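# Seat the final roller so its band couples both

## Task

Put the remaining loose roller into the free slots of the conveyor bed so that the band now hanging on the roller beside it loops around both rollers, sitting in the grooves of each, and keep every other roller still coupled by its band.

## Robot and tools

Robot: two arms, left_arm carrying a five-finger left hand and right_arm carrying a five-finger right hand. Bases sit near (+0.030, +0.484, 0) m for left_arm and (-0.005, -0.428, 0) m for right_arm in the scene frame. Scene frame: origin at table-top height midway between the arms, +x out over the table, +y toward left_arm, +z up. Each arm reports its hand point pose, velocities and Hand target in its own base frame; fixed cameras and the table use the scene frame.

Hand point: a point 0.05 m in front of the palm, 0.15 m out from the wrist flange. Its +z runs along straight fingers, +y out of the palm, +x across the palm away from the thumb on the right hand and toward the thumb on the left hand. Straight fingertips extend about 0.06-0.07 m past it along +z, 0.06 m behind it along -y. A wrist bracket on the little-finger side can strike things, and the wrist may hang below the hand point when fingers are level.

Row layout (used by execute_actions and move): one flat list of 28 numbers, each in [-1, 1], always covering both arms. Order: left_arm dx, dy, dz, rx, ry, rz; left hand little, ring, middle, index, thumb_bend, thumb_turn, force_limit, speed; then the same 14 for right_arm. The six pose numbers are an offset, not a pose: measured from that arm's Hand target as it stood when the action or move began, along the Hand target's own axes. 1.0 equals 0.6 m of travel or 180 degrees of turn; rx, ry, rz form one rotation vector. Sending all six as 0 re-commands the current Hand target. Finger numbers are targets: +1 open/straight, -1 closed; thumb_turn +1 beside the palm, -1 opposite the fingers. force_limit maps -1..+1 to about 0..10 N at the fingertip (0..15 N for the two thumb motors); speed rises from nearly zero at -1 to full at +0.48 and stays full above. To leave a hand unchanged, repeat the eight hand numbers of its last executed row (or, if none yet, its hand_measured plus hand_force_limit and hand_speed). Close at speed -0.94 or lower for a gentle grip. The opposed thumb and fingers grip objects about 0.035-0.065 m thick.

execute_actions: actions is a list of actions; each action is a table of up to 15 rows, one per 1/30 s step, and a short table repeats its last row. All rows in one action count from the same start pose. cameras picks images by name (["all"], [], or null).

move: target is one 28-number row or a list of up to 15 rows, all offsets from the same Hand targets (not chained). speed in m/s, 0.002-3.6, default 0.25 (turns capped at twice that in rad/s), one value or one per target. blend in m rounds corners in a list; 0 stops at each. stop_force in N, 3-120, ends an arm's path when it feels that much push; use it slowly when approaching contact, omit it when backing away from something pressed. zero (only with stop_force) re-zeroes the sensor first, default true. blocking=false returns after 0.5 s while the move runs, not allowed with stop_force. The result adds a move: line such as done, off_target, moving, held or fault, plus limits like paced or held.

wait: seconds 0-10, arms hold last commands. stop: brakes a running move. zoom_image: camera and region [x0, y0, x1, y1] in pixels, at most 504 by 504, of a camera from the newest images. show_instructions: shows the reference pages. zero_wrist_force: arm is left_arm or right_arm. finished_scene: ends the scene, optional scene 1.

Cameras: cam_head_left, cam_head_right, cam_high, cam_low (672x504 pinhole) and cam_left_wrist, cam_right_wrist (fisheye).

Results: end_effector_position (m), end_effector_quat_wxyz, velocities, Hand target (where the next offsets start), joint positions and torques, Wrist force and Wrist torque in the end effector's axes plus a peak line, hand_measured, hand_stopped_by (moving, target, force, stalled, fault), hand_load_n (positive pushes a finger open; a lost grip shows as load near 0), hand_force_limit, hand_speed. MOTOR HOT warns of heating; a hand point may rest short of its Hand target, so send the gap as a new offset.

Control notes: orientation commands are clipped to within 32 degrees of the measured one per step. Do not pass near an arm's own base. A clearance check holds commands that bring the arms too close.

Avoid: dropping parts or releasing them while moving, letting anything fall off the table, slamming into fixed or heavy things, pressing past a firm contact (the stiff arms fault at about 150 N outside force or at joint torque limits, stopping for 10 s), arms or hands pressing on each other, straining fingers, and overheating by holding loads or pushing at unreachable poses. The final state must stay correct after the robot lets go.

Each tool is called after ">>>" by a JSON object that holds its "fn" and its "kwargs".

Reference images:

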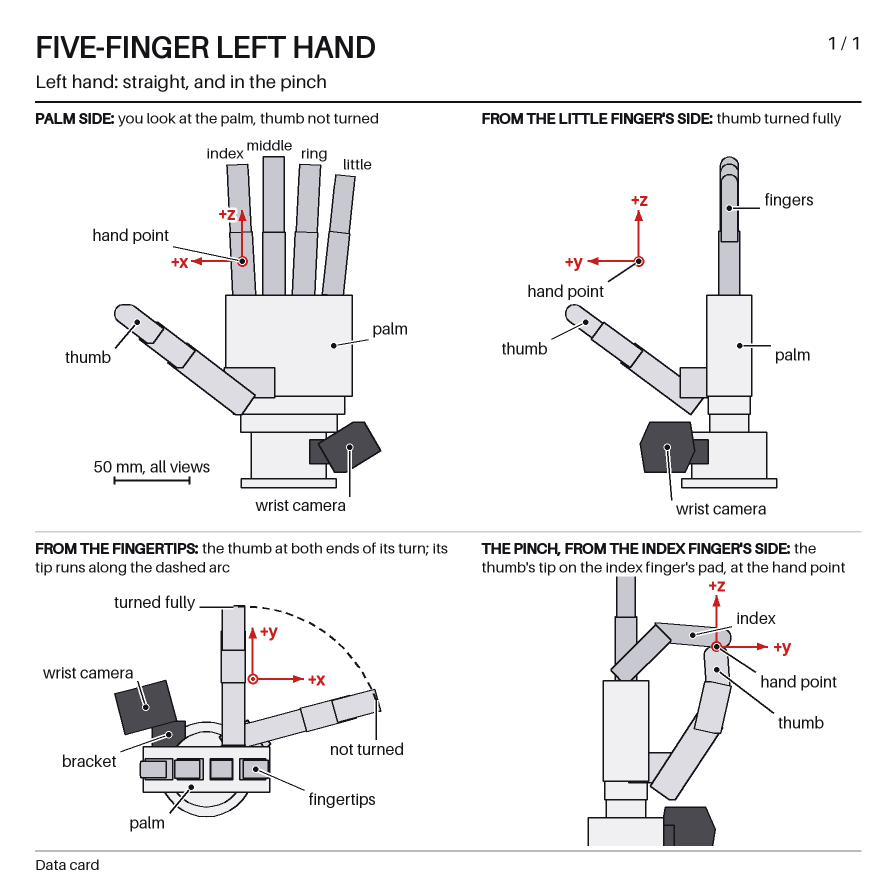

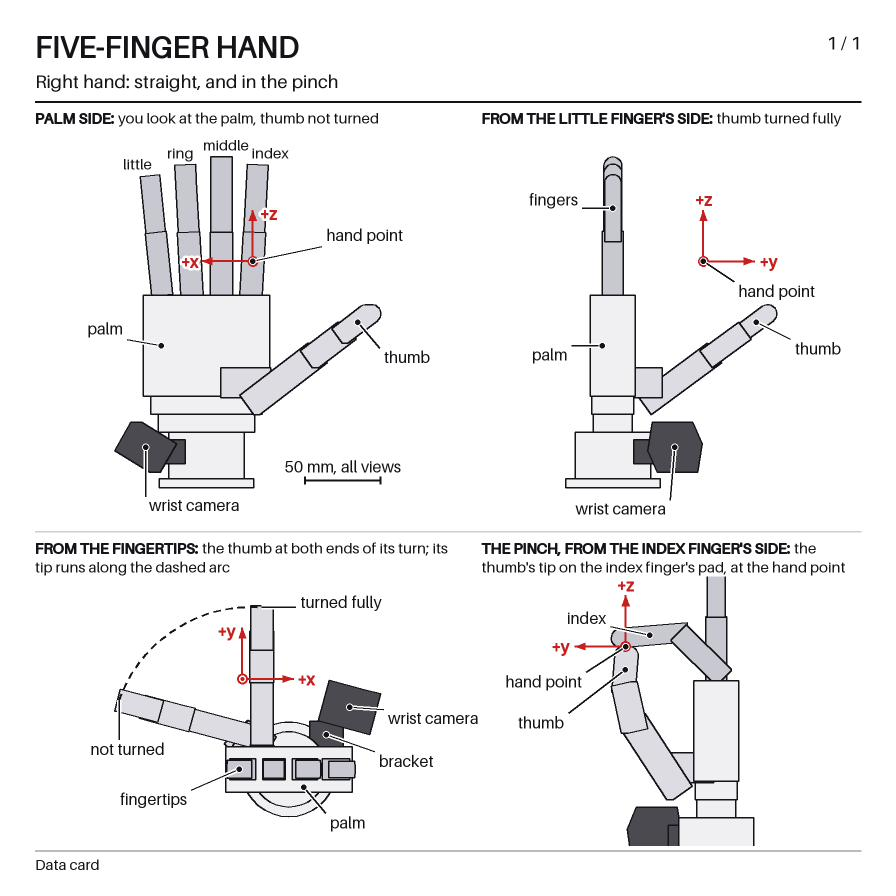

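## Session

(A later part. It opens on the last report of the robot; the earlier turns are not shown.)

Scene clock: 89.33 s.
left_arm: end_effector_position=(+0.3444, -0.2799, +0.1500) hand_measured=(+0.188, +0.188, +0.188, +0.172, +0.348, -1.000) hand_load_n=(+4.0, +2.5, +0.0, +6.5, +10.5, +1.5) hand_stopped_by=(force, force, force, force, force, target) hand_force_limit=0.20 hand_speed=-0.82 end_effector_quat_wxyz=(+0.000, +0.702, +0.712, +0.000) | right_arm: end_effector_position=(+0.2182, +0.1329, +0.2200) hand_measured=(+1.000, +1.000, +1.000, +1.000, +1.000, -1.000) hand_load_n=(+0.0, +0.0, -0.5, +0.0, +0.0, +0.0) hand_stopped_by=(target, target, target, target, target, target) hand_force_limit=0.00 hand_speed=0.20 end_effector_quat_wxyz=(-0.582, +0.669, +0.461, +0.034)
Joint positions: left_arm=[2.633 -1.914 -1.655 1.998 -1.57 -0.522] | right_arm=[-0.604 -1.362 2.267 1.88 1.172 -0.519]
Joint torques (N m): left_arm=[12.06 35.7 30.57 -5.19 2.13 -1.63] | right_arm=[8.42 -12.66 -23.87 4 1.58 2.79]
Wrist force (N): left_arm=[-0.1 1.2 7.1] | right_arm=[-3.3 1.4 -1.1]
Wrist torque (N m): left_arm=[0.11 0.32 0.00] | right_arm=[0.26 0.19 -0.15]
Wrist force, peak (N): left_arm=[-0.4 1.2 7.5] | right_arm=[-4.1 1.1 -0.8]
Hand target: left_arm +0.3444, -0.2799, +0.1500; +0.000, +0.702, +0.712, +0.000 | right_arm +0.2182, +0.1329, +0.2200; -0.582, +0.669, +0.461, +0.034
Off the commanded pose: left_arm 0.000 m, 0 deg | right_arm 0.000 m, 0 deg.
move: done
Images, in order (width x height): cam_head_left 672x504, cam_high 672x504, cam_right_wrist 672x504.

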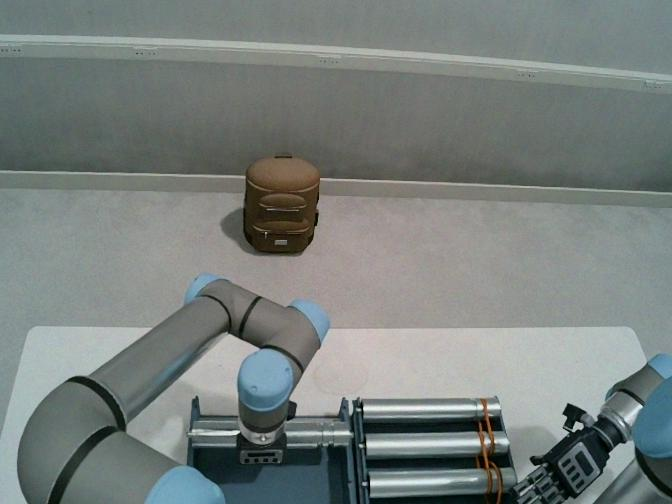

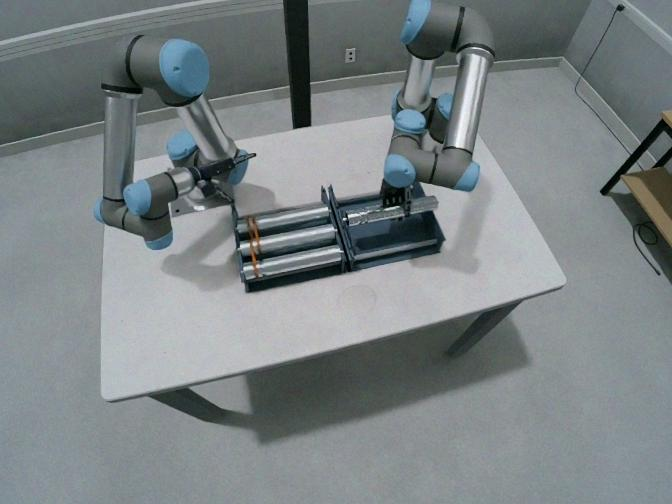

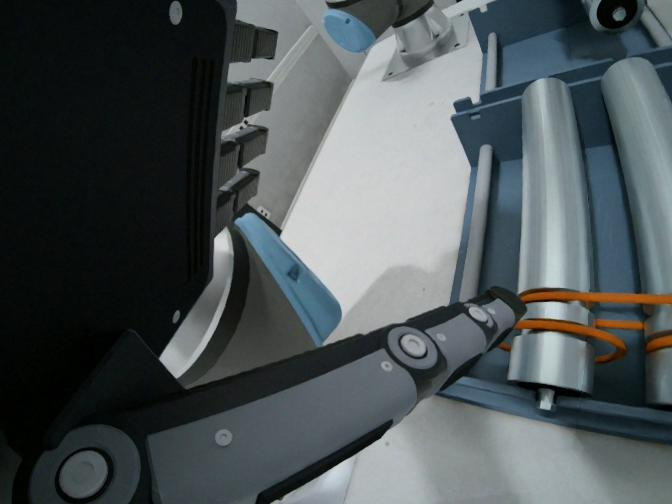

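>>> {"fn": "move", "kwargs": {"target": [0,0,0,0,0,0,-0.6,-0.6,-0.6,-0.6,-0.6,-1,0.2,-0.82, -0.08,0.0528,0.0452,0,0,0,1,1,1,1,1,-1,0,0.2], "speed": 0.1, "stop_force": 6, "cameras": ["cam_right_wrist","cam_high","cam_head_left","cam_low"]}}

>>> {"fn": "zoom_image", "kwargs": {"camera": "cam_low", "region": [150, 140, 240, 250]}}

>>> {"fn": "zoom_image", "kwargs": {"camera": "cam_head_left", "region": [440, 380, 600, 504]}}

>>> {"fn": "zoom_image", "kwargs": {"camera": "cam_right_wrist", "region": [440, 200, 672, 440]}}

Scene clock: 91.10 s.
left_arm: end_effector_position=(+0.3444, -0.2799, +0.1500) hand_measured=(+0.188, +0.188, +0.188, +0.172, +0.348, -1.000) hand_load_n=(+4.0, +2.5, +0.5, +6.5, +10.5, +1.0) hand_stopped_by=(force, force, force, force, force, target) hand_force_limit=0.20 hand_speed=-0.82 end_effector_quat_wxyz=(+0.000, +0.702, +0.712, +0.000) | right_arm: end_effector_position=(+0.2123, +0.1323, +0.2033) hand_measured=(+1.000, +1.000, +1.000, +1.000, +1.000, -1.000) hand_load_n=(+0.0, +0.0, +0.0, +0.0, +0.0, +0.5) hand_stopped_by=(target, target, target, target, target, target) hand_force_limit=0.00 hand_speed=0.20 end_effector_quat_wxyz=(-0.582, +0.669, +0.461, +0.034)
Joint positions: left_arm=[2.633 -1.914 -1.655 1.998 -1.57 -0.522] | right_arm=[-0.617 -1.331 2.296 1.823 1.185 -0.523]
Joint torques (N m): left_arm=[11.55 35.15 31.11 -5.13 1.8 -1.6] | right_arm=[11.07 -27.51 -23.56 3.89 -1.74 2.77]
Wrist force (N): left_arm=[-0.1 1.2 7.0] | right_arm=[-3.7 1.4 -0.9]
Wrist torque (N m): left_arm=[0.11 0.32 0.00] | right_arm=[0.25 0.23 -0.15]
Wrist force, peak (N): left_arm=[-0.1 1.0 7.4] | right_arm=[-5.6 3.2 0.1]
Hand target: left_arm +0.3444, -0.2799, +0.1500; +0.000, +0.702, +0.712, +0.000 | right_arm +0.2123, +0.1323, +0.2033; -0.582, +0.669, +0.461, +0.034 (not the last commanded pose)
Off the commanded pose: left_arm 0.000 m, 0 deg | right_arm 0.046 m, 0 deg.
move: held (right_arm; a check stopped the path); limits=held
pose unreachable (right arm): on one or more control steps of this call, first in action 0 (counted from 0), this arm could not follow its commanded pose, so it was not sent that pose on those steps. It may still have moved: this result reports where it is.
cause: moving toward the commanded pose would bring two parts of the arm too close to each other (joints 3 (elbow) to 6 (wrist 3) lie between them).
Images, in order (width x height): cam_head_left 672x504, cam_high 672x504, cam_low 672x504, cam_right_wrist 672x504.

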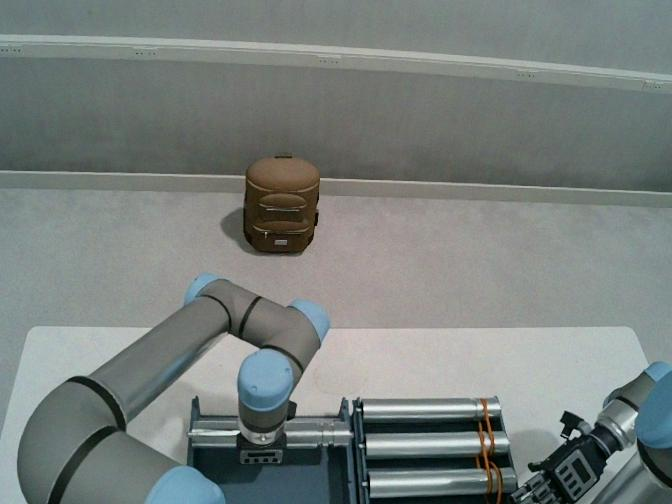

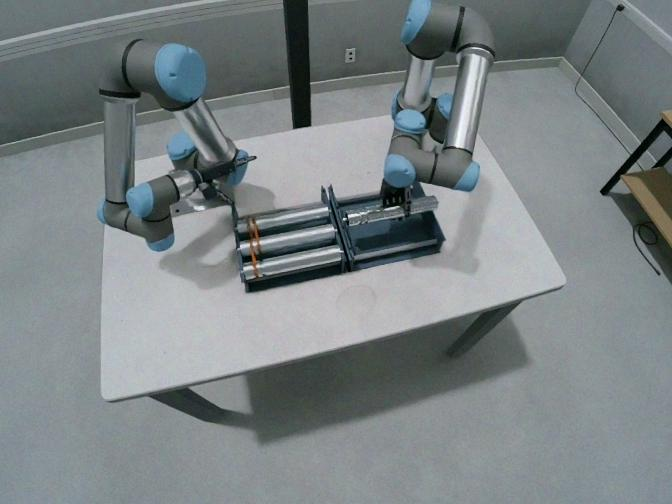

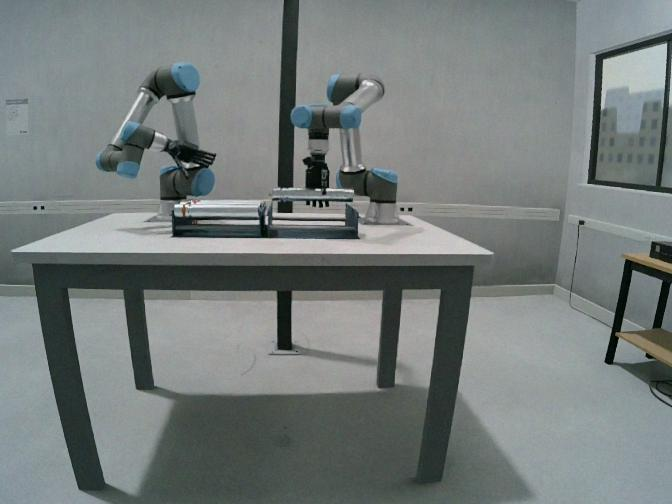

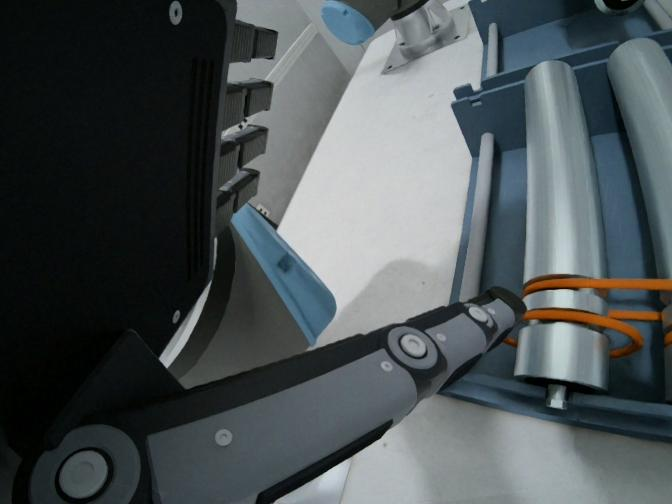

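Scaled by 4.582 from the camera's 672x504 image, which has a finer 960x720 frame.

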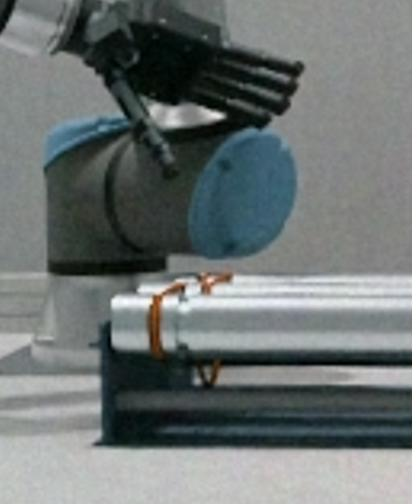

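Scaled by 3.150 from the camera's 672x504 image, which has a finer 960x720 frame.

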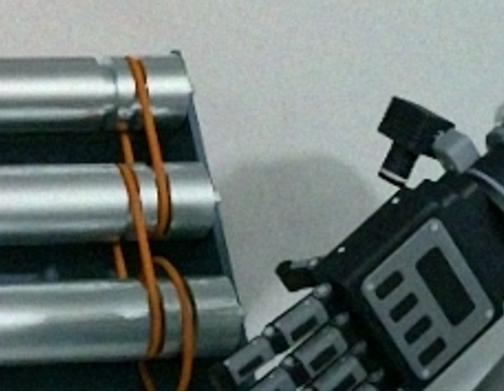

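Scaled by 2.100 from the camera's 672x504 image, which has a finer 960x720 frame.

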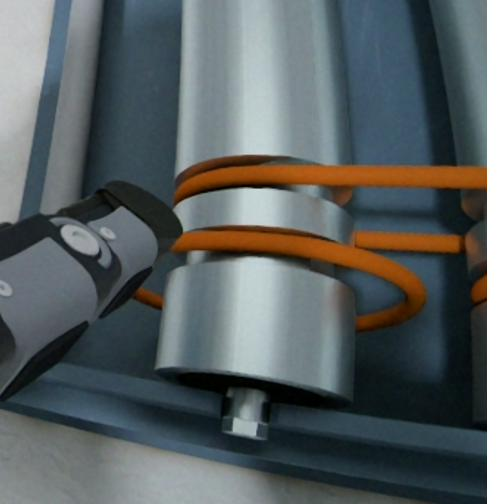

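>>> {"fn": "move", "kwargs": {"target": [[0,0,0,0,0,0,-0.6,-0.6,-0.6,-0.6,-0.6,-1,0.2,-0.82, 0.0714,0.0144,0.0004,-0.0278,-0.2154,-0.213,0.8,0.5,1,0.5,1,-1,0,0.2],[0,0,0,0,0,0,-0.6,-0.6,-0.6,-0.6,-0.6,-1,0.2,-0.82, 0.1428,0.0287,0.0008,-0.0555,-0.4307,-0.426,0.8,0.5,1,0.5,1,-1,0,0.2]], "speed": 0.4, "blend": 0.01, "cameras": ["cam_right_wrist","cam_high","cam_head_left","cam_low"]}}

>>> {"fn": "zoom_image", "kwargs": {"camera": "cam_low", "region": [150, 140, 240, 250]}}

>>> {"fn": "zoom_image", "kwargs": {"camera": "cam_head_left", "region": [440, 380, 600, 504]}}

Scene clock: 99.70 s.
left_arm: end_effector_position=(+0.3444, -0.2799, +0.1500) hand_measured=(+0.188, +0.188, +0.188, +0.172, +0.348, -1.000) hand_load_n=(+4.0, +2.5, +0.0, +6.5, +10.5, +1.0) hand_stopped_by=(force, force, force, force, force, target) hand_force_limit=0.20 hand_speed=-0.82 end_effector_quat_wxyz=(+0.000, +0.702, +0.712, +0.000) | right_arm: end_effector_position=(+0.2724, +0.1840, +0.2401) hand_measured=(+0.800, +0.500, +1.000, +0.500, +1.000, -1.000) hand_load_n=(-0.5, +0.0, +0.0, +0.0, +0.0, +0.0) hand_stopped_by=(target, target, target, target, target, target) hand_force_limit=0.00 hand_speed=0.20 end_effector_quat_wxyz=(+0.000, +0.185, +0.983, +0.000)
Joint positions: left_arm=[2.633 -1.914 -1.655 1.998 -1.57 -0.522] | right_arm=[0.027 -1.702 1.943 1.33 1.571 -1.171]
Joint torques (N m): left_arm=[10.65 33.33 31.59 -5.15 2.15 -1.65] | right_arm=[3.35 -18.55 -5.38 1.42 1.62 -2.38]
Wrist force (N): left_arm=[-0.3 1.2 7.2] | right_arm=[-1.4 -1.1 1.6]
Wrist torque (N m): left_arm=[0.10 0.35 -0.01] | right_arm=[-0.08 -0.01 -0.02]
Wrist force, peak (N): left_arm=[-0.4 1.0 7.6] | right_arm=[-3.8 1.6 -1.0]
Hand target: left_arm +0.3444, -0.2799, +0.1500; +0.000, +0.702, +0.712, +0.000 | right_arm +0.2724, +0.1839, +0.2401; +0.000, +0.185, +0.983, +0.000
Off the commanded pose: left_arm 0.000 m, 0 deg | right_arm 0.000 m, 0 deg.
move: done
Images, in order (width x height): cam_head_left 672x504, cam_high 672x504, cam_low 672x504, cam_right_wrist 672x504.

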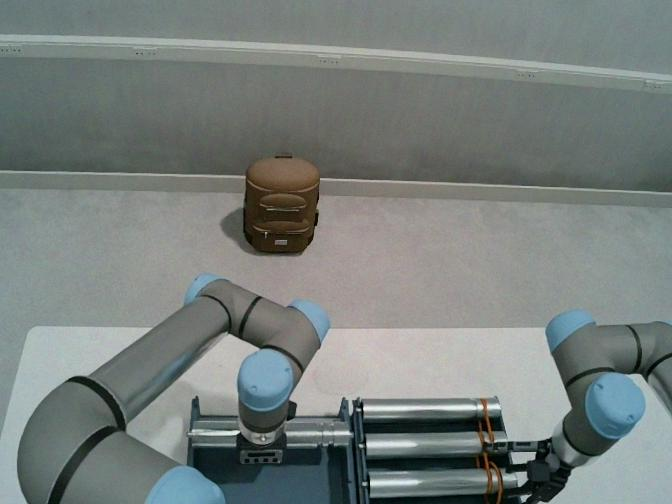

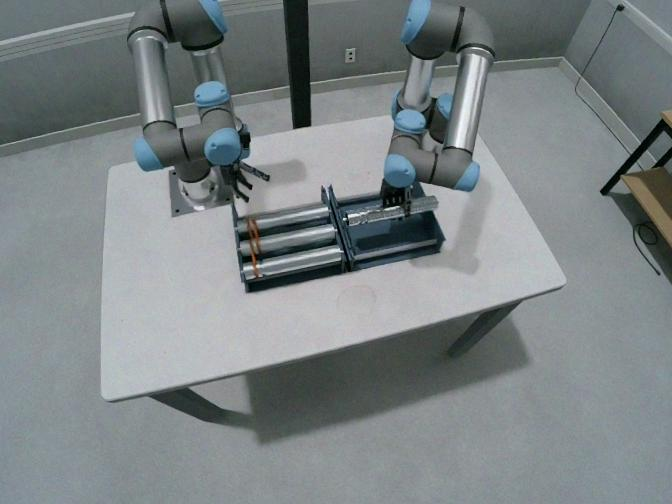

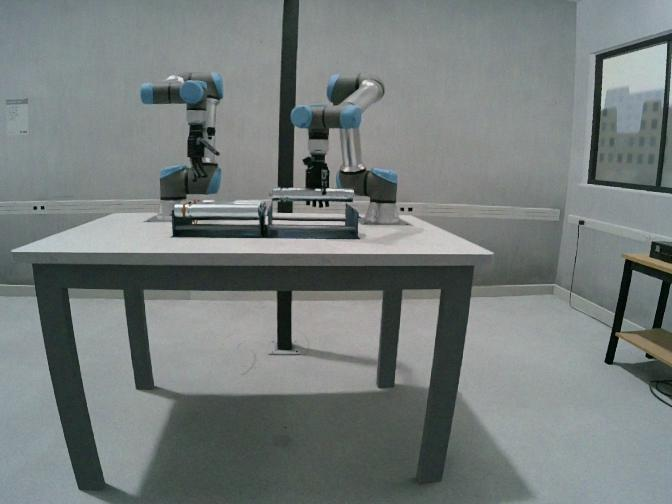

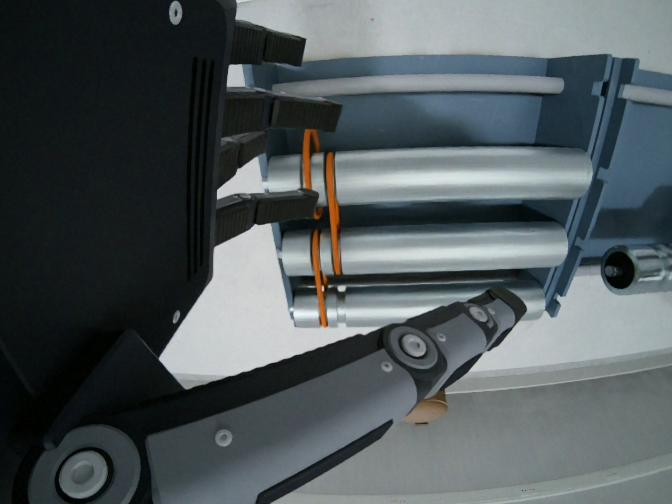

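Scaled by 4.582 from the camera's 672x504 image, which has a finer 960x720 frame.

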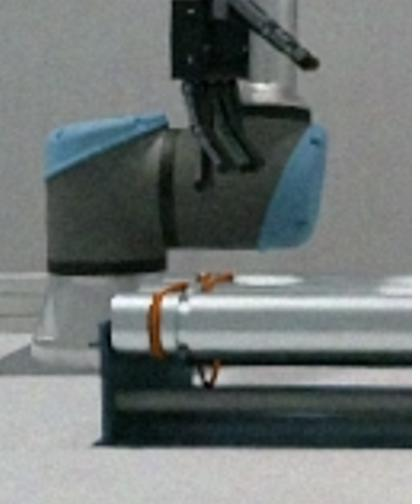

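Scaled by 3.150 from the camera's 672x504 image, which has a finer 960x720 frame.

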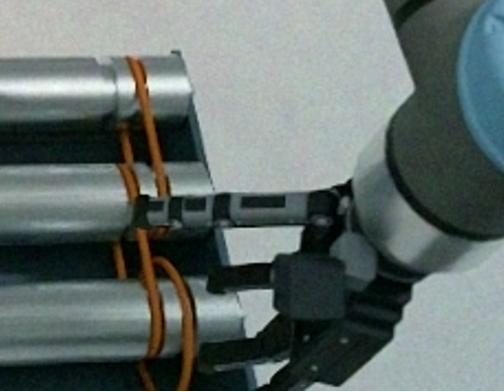

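>>> {"fn": "zoom_image", "kwargs": {"camera": "cam_right_wrist", "region": [230, 90, 400, 260]}}

Scaled by 2.965 from the camera's 672x504 image, which has a finer 960x720 frame.

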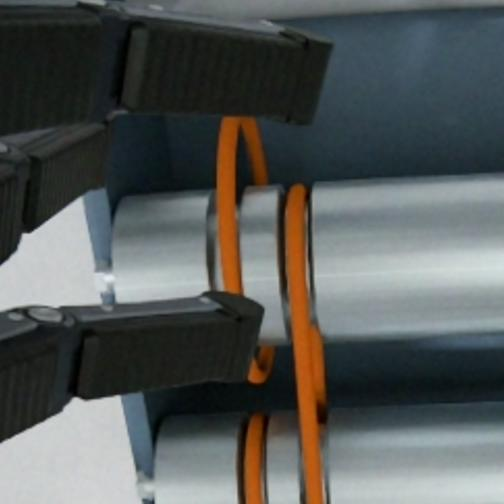

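>>> {"fn": "move", "kwargs": {"target": [0,0,0,0,0,0,-0.6,-0.6,-0.6,-0.6,-0.6,-1,0.2,-0.82, 0,0.006,0.1112,-0.019,-0.0522,0,0,0,1,1,1,-1,0,0.2], "speed": 0.12, "stop_force": 6, "cameras": ["cam_right_wrist","cam_high","cam_head_left","cam_low"]}}

>>> {"fn": "zoom_image", "kwargs": {"camera": "cam_right_wrist", "region": [210, 60, 430, 280]}}

>>> {"fn": "zoom_image", "kwargs": {"camera": "cam_low", "region": [150, 140, 240, 250]}}

>>> {"fn": "zoom_image", "kwargs": {"camera": "cam_head_left", "region": [440, 380, 600, 504]}}

Scene clock: 104.13 s.
left_arm: end_effector_position=(+0.3444, -0.2799, +0.1500) hand_measured=(+0.188, +0.188, +0.188, +0.172, +0.348, -1.000) hand_load_n=(+4.0, +2.5, +0.0, +6.5, +10.5, +1.5) hand_stopped_by=(force, force, force, force, force, target) hand_force_limit=0.20 hand_speed=-0.82 end_effector_quat_wxyz=(+0.000, +0.702, +0.712, +0.000) | right_arm: end_effector_position=(+0.2737, +0.1873, +0.1734) hand_measured=(+0.000, +0.000, +1.000, +1.000, +1.000, -1.000) hand_load_n=(+0.0, +0.0, +0.0, +0.0, +0.0, +0.0) hand_stopped_by=(target, target, target, target, target, target) hand_force_limit=0.00 hand_speed=0.20 end_effector_quat_wxyz=(+0.086, +0.185, +0.979, +0.014)
Joint positions: left_arm=[2.633 -1.914 -1.655 1.998 -1.57 -0.522] | right_arm=[0.056 -1.748 2.147 0.998 1.585 -1.144]
Joint torques (N m): left_arm=[13.17 32.92 30.86 -5.04 1.92 -1.74] | right_arm=[10.77 -16 -3.76 0.91 1.73 2.84]
Wrist force (N): left_arm=[-0.3 0.9 7.2] | right_arm=[-0.9 -1.6 1.7]
Wrist torque (N m): left_arm=[0.06 0.34 -0.01] | right_arm=[-0.14 -0.02 -0.12]
Wrist force, peak (N): left_arm=[-0.2 1.0 7.6] | right_arm=[-0.8 -1.6 2.6]
Hand target: left_arm +0.3444, -0.2799, +0.1500; +0.000, +0.702, +0.712, +0.000 | right_arm +0.2737, +0.1873, +0.1734; +0.086, +0.185, +0.979, +0.014
Off the commanded pose: left_arm 0.000 m, 0 deg | right_arm 0.000 m, 0 deg.
move: done
Images, in order (width x height): cam_head_left 672x504, cam_high 672x504, cam_low 672x504, cam_right_wrist 672x504.

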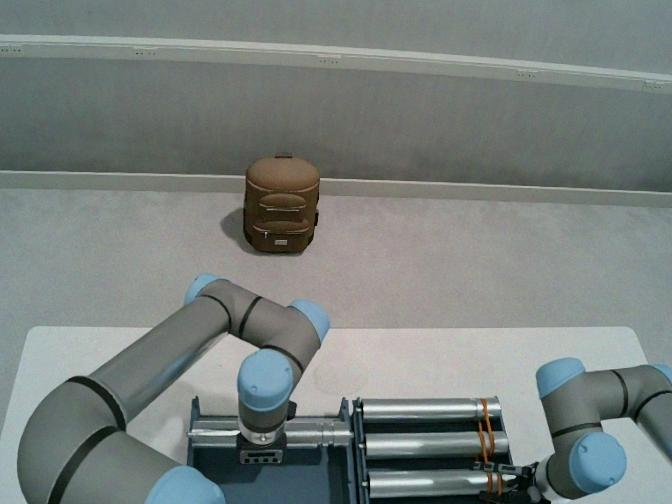

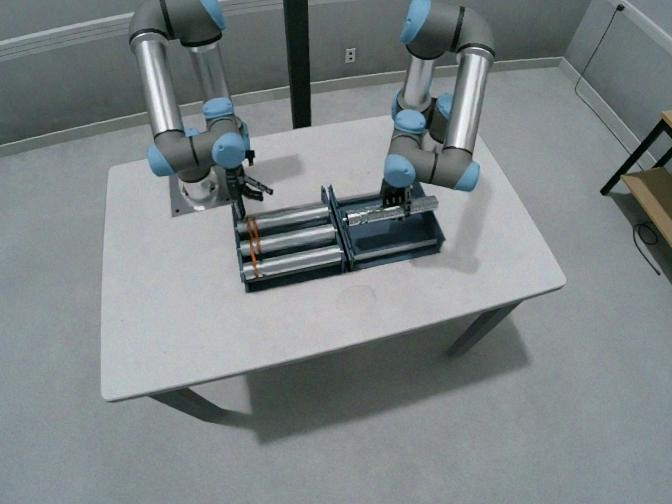

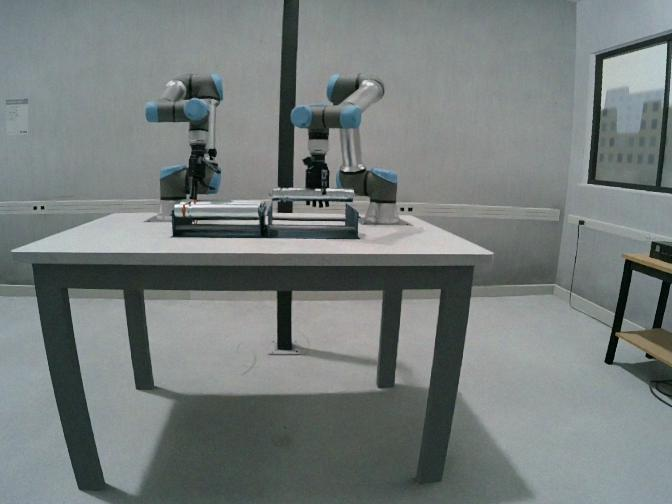

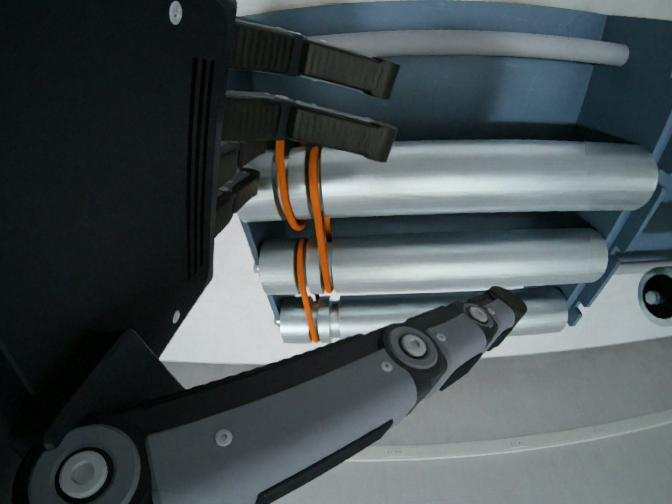

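Scaled by 2.291 from the camera's 672x504 image, which has a finer 960x720 frame.

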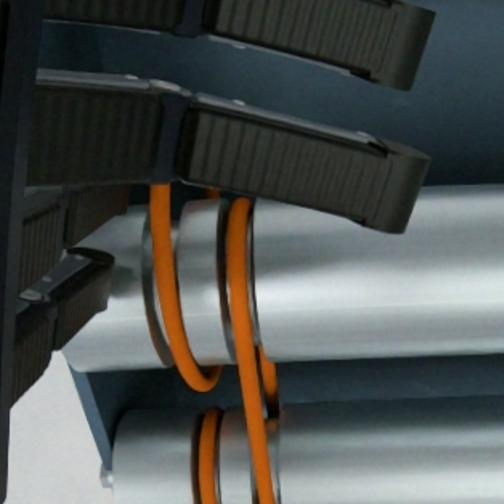

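Scaled by 4.582 from the camera's 672x504 image, which has a finer 960x720 frame.

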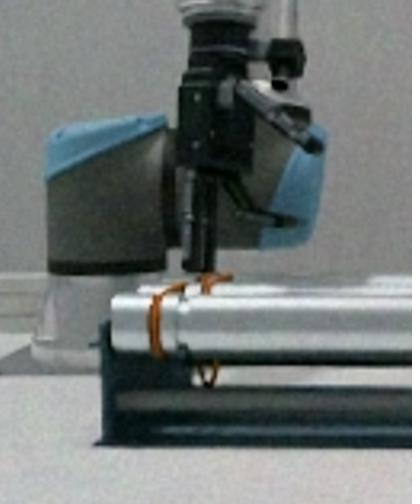

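Scaled by 3.150 from the camera's 672x504 image, which has a finer 960x720 frame.

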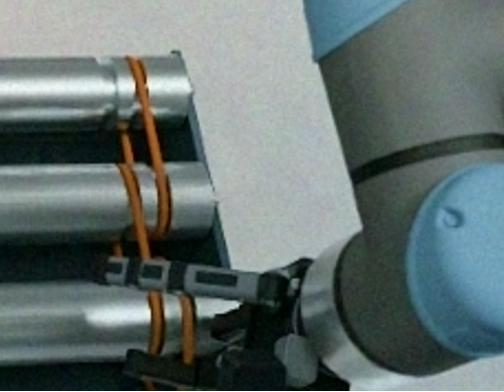

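>>> {"fn": "move", "kwargs": {"target": [[0,0,0,0,0,0,-0.6,-0.6,-0.6,-0.6,-0.6,-1,0.2,-0.82, 0.0064,-0.0118,0.002,0,0,0,0,0,1,1,1,-1,0,0.2],[0,0,0,0,0,0,-0.6,-0.6,-0.6,-0.6,-0.6,-1,0.2,-0.82, 0.0207,-0.0182,0.097,0,0,0,0,0,1,1,1,-1,0,0.2]], "speed": 0.04, "stop_force": 4, "cameras": ["cam_right_wrist","cam_high","cam_head_left","cam_low"]}}

>>> {"fn": "zoom_image", "kwargs": {"camera": "cam_right_wrist", "region": [210, 60, 430, 280]}}

>>> {"fn": "zoom_image", "kwargs": {"camera": "cam_low", "region": [150, 140, 240, 250]}}

>>> {"fn": "zoom_image", "kwargs": {"camera": "cam_high", "region": [190, 150, 300, 290]}}

Scene clock: 106.53 s.
left_arm: end_effector_position=(+0.3444, -0.2799, +0.1500) hand_measured=(+0.188, +0.188, +0.188, +0.172, +0.348, -1.000) hand_load_n=(+4.0, +2.5, +0.0, +6.5, +11.0, +1.0) hand_stopped_by=(force, force, force, force, force, target) hand_force_limit=0.20 hand_speed=-0.82 end_effector_quat_wxyz=(+0.000, +0.702, +0.712, +0.000) | right_arm: end_effector_position=(+0.2680, +0.1822, +0.1668) hand_measured=(+0.000, +0.000, +1.000, +1.000, +1.000, -1.000) hand_load_n=(+0.0, +0.0, +0.0, +0.0, +0.0, +0.0) hand_stopped_by=(target, target, target, target, target, target) hand_force_limit=0.00 hand_speed=0.20 end_effector_quat_wxyz=(+0.086, +0.185, +0.979, +0.014)
Joint positions: left_arm=[2.633 -1.914 -1.655 1.998 -1.57 -0.522] | right_arm=[0.03 -1.765 2.179 0.983 1.581 -1.169]
Joint torques (N m): left_arm=[11.43 30.64 30.78 -5.15 1.74 -1.57] | right_arm=[9.58 -14.19 -31.18 2.82 1.65 2.72]
Wrist force (N): left_arm=[-0.2 1.0 7.2] | right_arm=[1.8 -2.4 -1.8]
Wrist torque (N m): left_arm=[0.07 0.34 -0.01] | right_arm=[0.07 0.04 0.11]
Wrist force, peak (N): left_arm=[-0.4 1.1 7.5] | right_arm=[9.4 -4.2 -9.0]
Hand target: left_arm +0.3444, -0.2799, +0.1500; +0.000, +0.702, +0.712, +0.000 | right_arm +0.2680, +0.1822, +0.1668; +0.086, +0.185, +0.979, +0.014 (not the last commanded pose)
Off the commanded pose: left_arm 0.000 m, 0 deg | right_arm 0.053 m, 0 deg.
move: contact (right_arm); path passed 1 of 2 targets
Images, in order (width x height): cam_head_left 672x504, cam_high 672x504, cam_low 672x504, cam_right_wrist 672x504.

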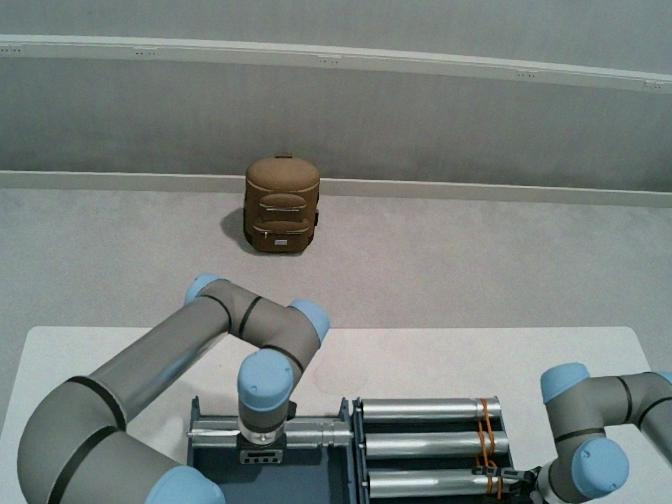

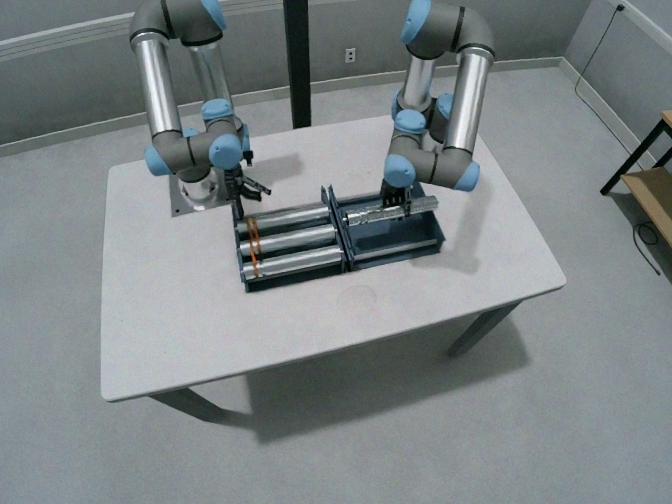

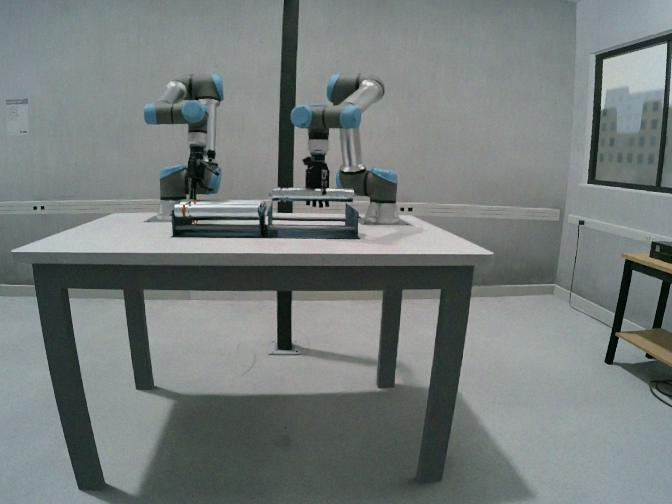

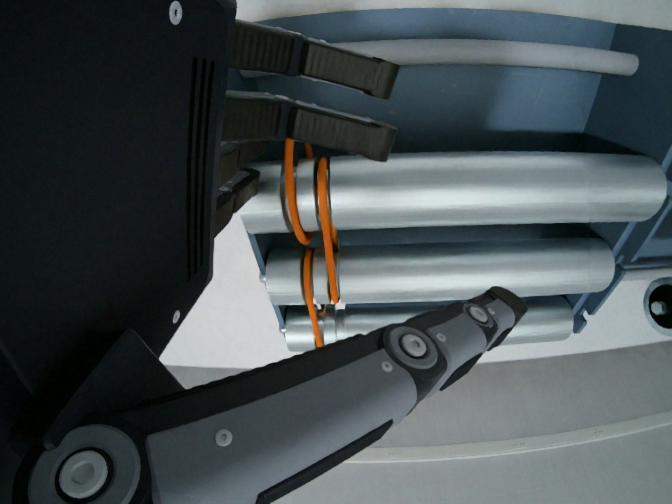

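Scaled by 2.291 from the camera's 672x504 image, which has a finer 960x720 frame.

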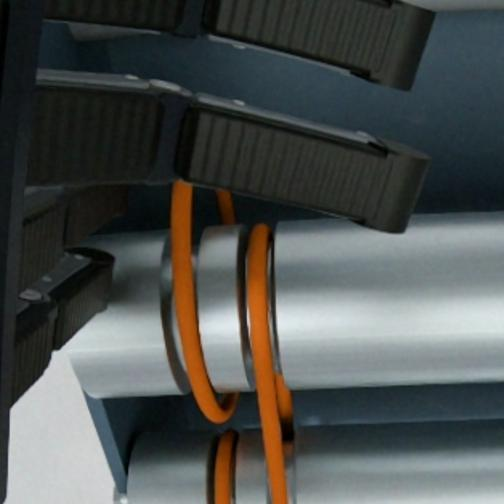

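Scaled by 4.582 from the camera's 672x504 image, which has a finer 960x720 frame.

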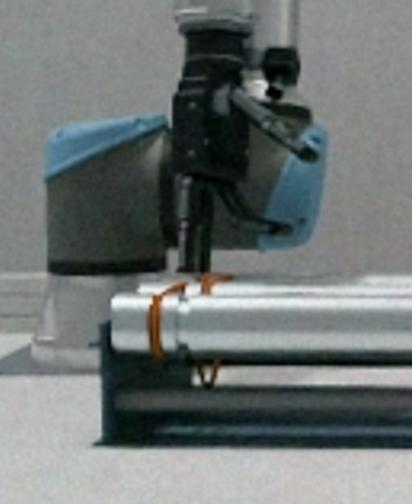

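Scaled by 3.600 from the camera's 672x504 image, which has a finer 960x720 frame.

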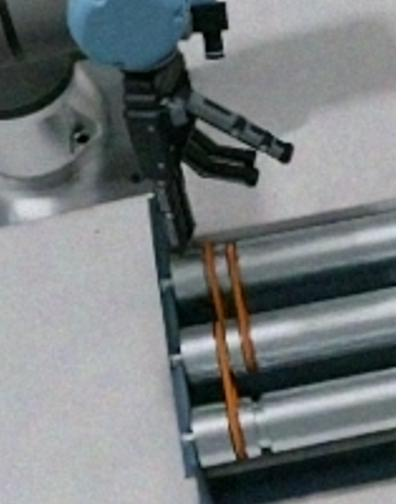

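>>> {"fn": "move", "kwargs": {"target": [0,0,0,0,0,0,-0.6,-0.6,-0.6,-0.6,-0.6,-1,0.2,-0.82, 0.0143,-0.0052,-0.0095,0,0,0,0,0,1,1,1,-1,0,0.2], "speed": 0.05, "cameras": []}}

>>> {"fn": "move", "kwargs": {"target": [[0,0,0,0,0,0,-0.6,-0.6,-0.6,-0.6,-0.6,-1,0.2,-0.82, 0.0088,-0.0032,0.0526,0,0,0,0,0,1,1,1,-1,0,0.2],[0,0,0,0,0,0,-0.6,-0.6,-0.6,-0.6,-0.6,-1,0.2,-0.82, -0.0004,0.0001,0.0932,0,0,0,0,0,1,1,1,-1,0,0.2]], "speed": 0.03, "stop_force": 3, "cameras": ["cam_right_wrist","cam_high","cam_head_left","cam_low"]}}

>>> {"fn": "zoom_image", "kwargs": {"camera": "cam_right_wrist", "region": [210, 60, 430, 280]}}

>>> {"fn": "zoom_image", "kwargs": {"camera": "cam_low", "region": [150, 140, 240, 250]}}

Scene clock: 107.90 s.
left_arm: end_effector_position=(+0.3444, -0.2799, +0.1500) hand_measured=(+0.188, +0.188, +0.188, +0.172, +0.348, -1.000) hand_load_n=(+4.0, +2.5, +0.0, +6.5, +10.5, +1.0) hand_stopped_by=(force, force, force, force, force, target) hand_force_limit=0.20 hand_speed=-0.82 end_effector_quat_wxyz=(+0.000, +0.702, +0.712, +0.000) | right_arm: end_effector_position=(+0.2581, +0.1824, +0.1708) hand_measured=(+0.000, +0.000, +1.000, +1.000, +1.000, -1.000) hand_load_n=(+0.0, +0.0, +0.0, +0.0, +0.0, +0.0) hand_stopped_by=(target, target, target, target, target, target) hand_force_limit=0.00 hand_speed=0.20 end_effector_quat_wxyz=(+0.086, +0.185, +0.979, +0.014)
Joint positions: left_arm=[2.633 -1.914 -1.655 1.998 -1.57 -0.522] | right_arm=[0.033 -1.795 2.19 1.002 1.581 -1.166]
Joint torques (N m): left_arm=[12.21 30.29 29.88 -5.06 2.15 -1.86] | right_arm=[10.73 -14.45 -3.99 3.86 1.71 2.83]
Wrist force (N): left_arm=[-0.3 1.2 7.2] | right_arm=[-0.8 -1.6 1.5]
Wrist torque (N m): left_arm=[0.09 0.36 -0.02] | right_arm=[-0.12 -0.03 -0.12]
Wrist force, peak (N): left_arm=[-0.5 0.9 7.5] | right_arm=[2.0 -2.6 -2.1]
Hand target: left_arm +0.3444, -0.2799, +0.1500; +0.000, +0.702, +0.712, +0.000 | right_arm +0.2581, +0.1824, +0.1709; +0.086, +0.185, +0.979, +0.014
Off the commanded pose: left_arm 0.000 m, 0 deg | right_arm 0.000 m, 0 deg.
move: done
No camera images: "cameras" was empty.

Scene clock: 110.57 s.
left_arm: end_effector_position=(+0.3444, -0.2799, +0.1500) hand_measured=(+0.188, +0.188, +0.188, +0.172, +0.348, -1.000) hand_load_n=(+4.0, +2.5, +0.0, +6.5, +10.5, +1.5) hand_stopped_by=(force, force, force, force, force, target) hand_force_limit=0.20 hand_speed=-0.82 end_effector_quat_wxyz=(+0.000, +0.702, +0.712, +0.000) | right_arm: end_effector_position=(+0.2634, +0.1822, +0.1259) hand_measured=(+0.000, +0.000, +1.000, +1.000, +1.000, -1.000) hand_load_n=(+0.0, +0.0, +0.0, +0.5, +0.0, +0.0) hand_stopped_by=(target, target, target, target, target, target) hand_force_limit=0.00 hand_speed=0.20 end_effector_quat_wxyz=(+0.086, +0.185, +0.979, +0.014)
Joint positions: left_arm=[2.633 -1.914 -1.655 1.998 -1.57 -0.522] | right_arm=[0.031 -1.722 2.261 0.857 1.581 -1.168]
Joint torques (N m): left_arm=[12.07 30.12 30.89 -4.96 2.15 -1.78] | right_arm=[8.82 -17.94 -39.44 -0.77 1.4 2.49]
Wrist force (N): left_arm=[-0.5 1.1 7.1] | right_arm=[14.1 -9.4 3.0]
Wrist torque (N m): left_arm=[0.11 0.38 -0.02] | right_arm=[-0.16 0.56 0.83]
Wrist force, peak (N): left_arm=[-0.1 1.1 7.5] | right_arm=[17.6 -10.5 3.7]
Hand target: left_arm +0.3444, -0.2799, +0.1500; +0.000, +0.702, +0.712, +0.000 | right_arm +0.2634, +0.1822, +0.1259; +0.086, +0.185, +0.979, +0.014 (not the last commanded pose)
Off the commanded pose: left_arm 0.000 m, 0 deg | right_arm 0.011 m, 0 deg.
move: contact (right_arm); path passed 1 of 2 targets
Images, in order (width x height): cam_head_left 672x504, cam_high 672x504, cam_low 672x504, cam_right_wrist 672x504.

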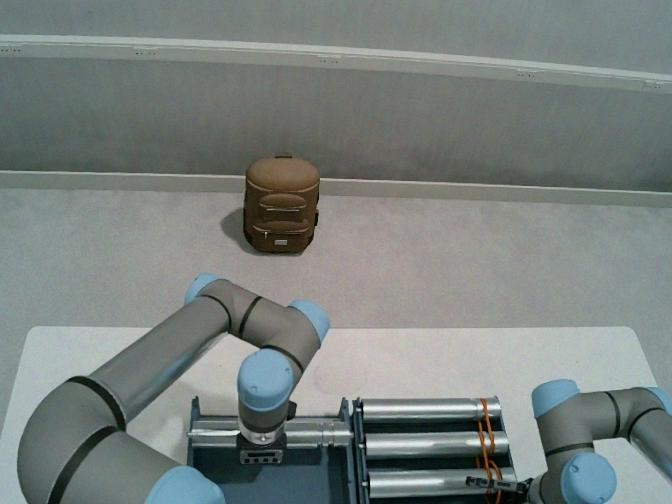

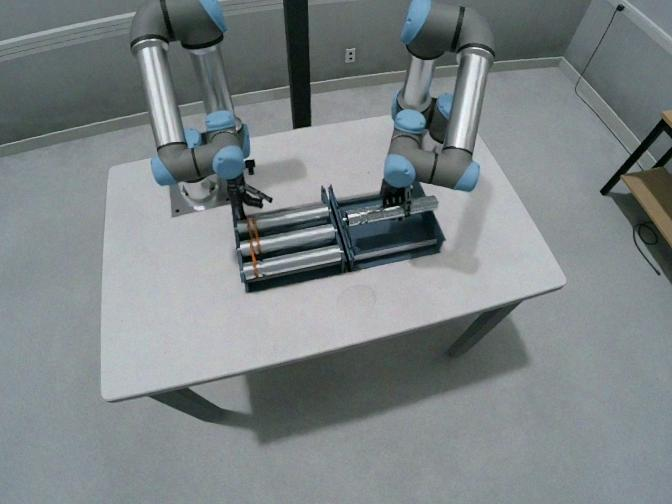

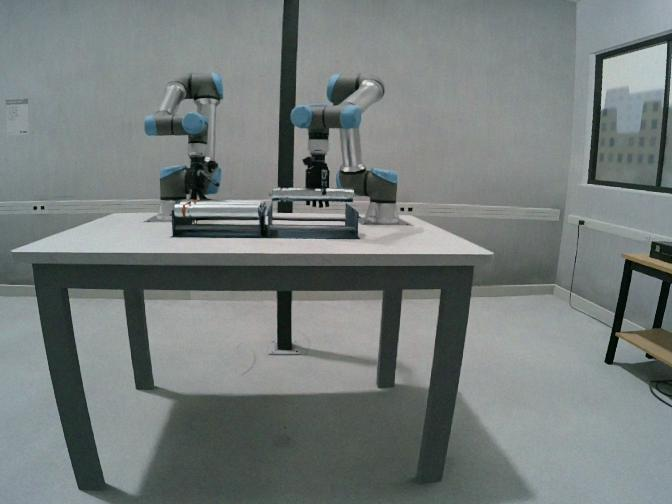

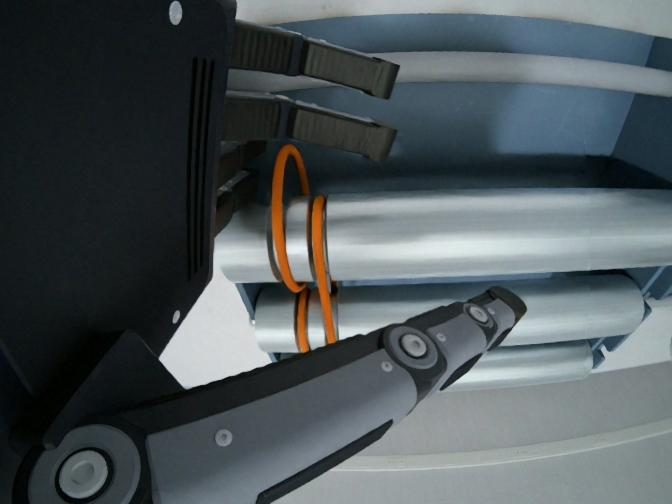

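Scaled by 2.291 from the camera's 672x504 image, which has a finer 960x720 frame.

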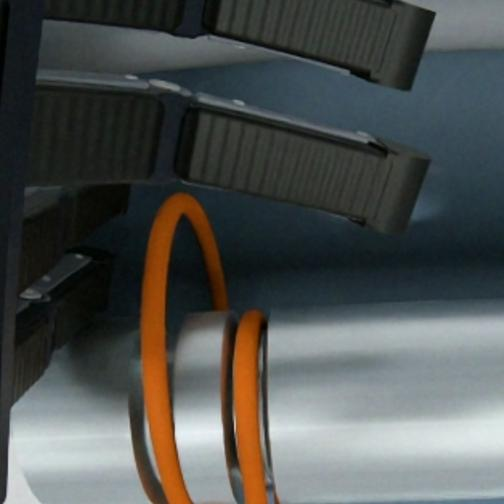

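Scaled by 4.582 from the camera's 672x504 image, which has a finer 960x720 frame.

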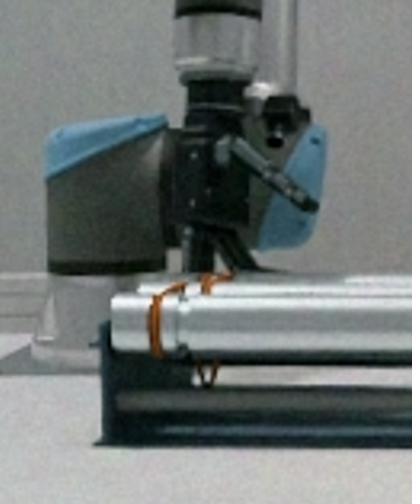

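>>> {"fn": "move", "kwargs": {"target": [[0,0,0,0,0,0,-0.6,-0.6,-0.6,-0.6,-0.6,-1,0.2,-0.82, 0.0093,-0.0034,0.0015,0,0,0,0,0,1,1,1,-1,0,0.2],[0,0,0,0,0,0,-0.6,-0.6,-0.6,-0.6,-0.6,-1,0.2,-0.82, 0.0083,-0.003,0.0192,0,0,0,0,0,1,1,1,-1,0,0.2]], "speed": 0.03, "cameras": ["cam_right_wrist"]}}

>>> {"fn": "zoom_image", "kwargs": {"camera": "cam_right_wrist", "region": [210, 60, 430, 280]}}

Scene clock: 112.97 s.
left_arm: end_effector_position=(+0.3444, -0.2799, +0.1500) hand_measured=(+0.188, +0.188, +0.188, +0.172, +0.348, -1.000) hand_load_n=(+4.0, +2.5, +0.0, +6.5, +11.0, +1.0) hand_stopped_by=(force, force, force, force, force, target) hand_force_limit=0.20 hand_speed=-0.82 end_effector_quat_wxyz=(+0.000, +0.702, +0.712, +0.000) | right_arm: end_effector_position=(+0.2602, +0.1823, +0.1137) hand_measured=(+0.000, +0.000, +1.000, +1.000, +1.000, -1.000) hand_load_n=(+0.0, +0.5, +0.0, +0.0, -0.5, +0.0) hand_stopped_by=(target, target, target, target, target, target) hand_force_limit=0.00 hand_speed=0.20 end_effector_quat_wxyz=(+0.086, +0.185, +0.979, +0.014)
Joint positions: left_arm=[2.633 -1.914 -1.655 1.998 -1.57 -0.522] | right_arm=[0.032 -1.71 2.288 0.818 1.581 -1.167]
Joint torques (N m): left_arm=[11.39 29.07 29.12 -5.04 2 -1.64] | right_arm=[-10.33 -2.59 -1.83 0.99 -1.47 -2.63]
Wrist force (N): left_arm=[-0.2 0.8 7.0] | right_arm=[-0.9 -1.4 1.5]
Wrist torque (N m): left_arm=[0.05 0.33 0.00] | right_arm=[-0.10 -0.02 -0.07]
Wrist force, peak (N): left_arm=[-0.5 1.0 7.5] | right_arm=[14.9 -9.4 3.2]
Hand target: left_arm +0.3444, -0.2799, +0.1500; +0.000, +0.702, +0.712, +0.000 | right_arm +0.2602, +0.1823, +0.1137; +0.086, +0.185, +0.979, +0.014
Off the commanded pose: left_arm 0.000 m, 0 deg | right_arm 0.000 m, 0 deg.
move: done
Images, in order (width x height): cam_right_wrist 672x504.

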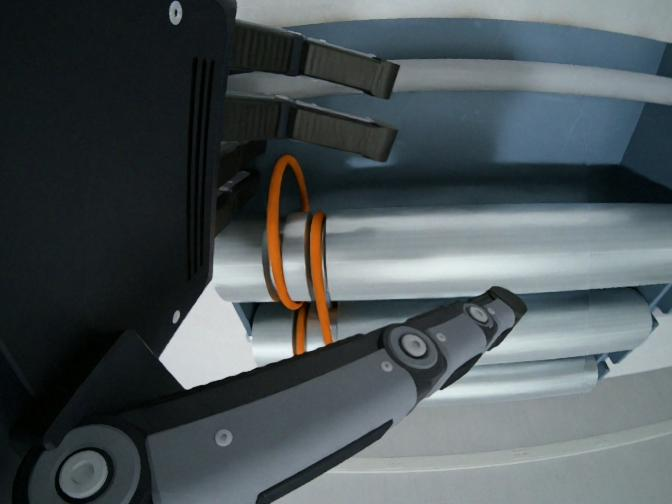

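Scaled by 2.291 from the camera's 672x504 image, which has a finer 960x720 frame.

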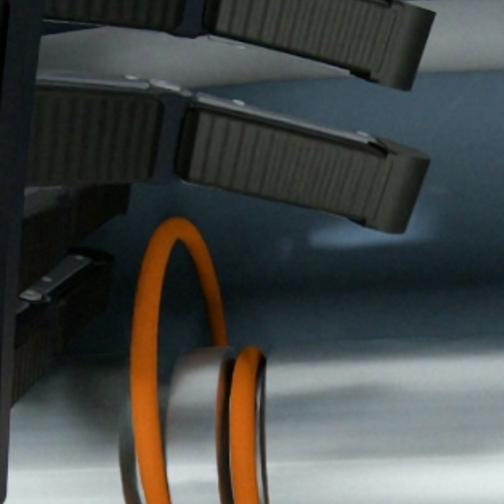

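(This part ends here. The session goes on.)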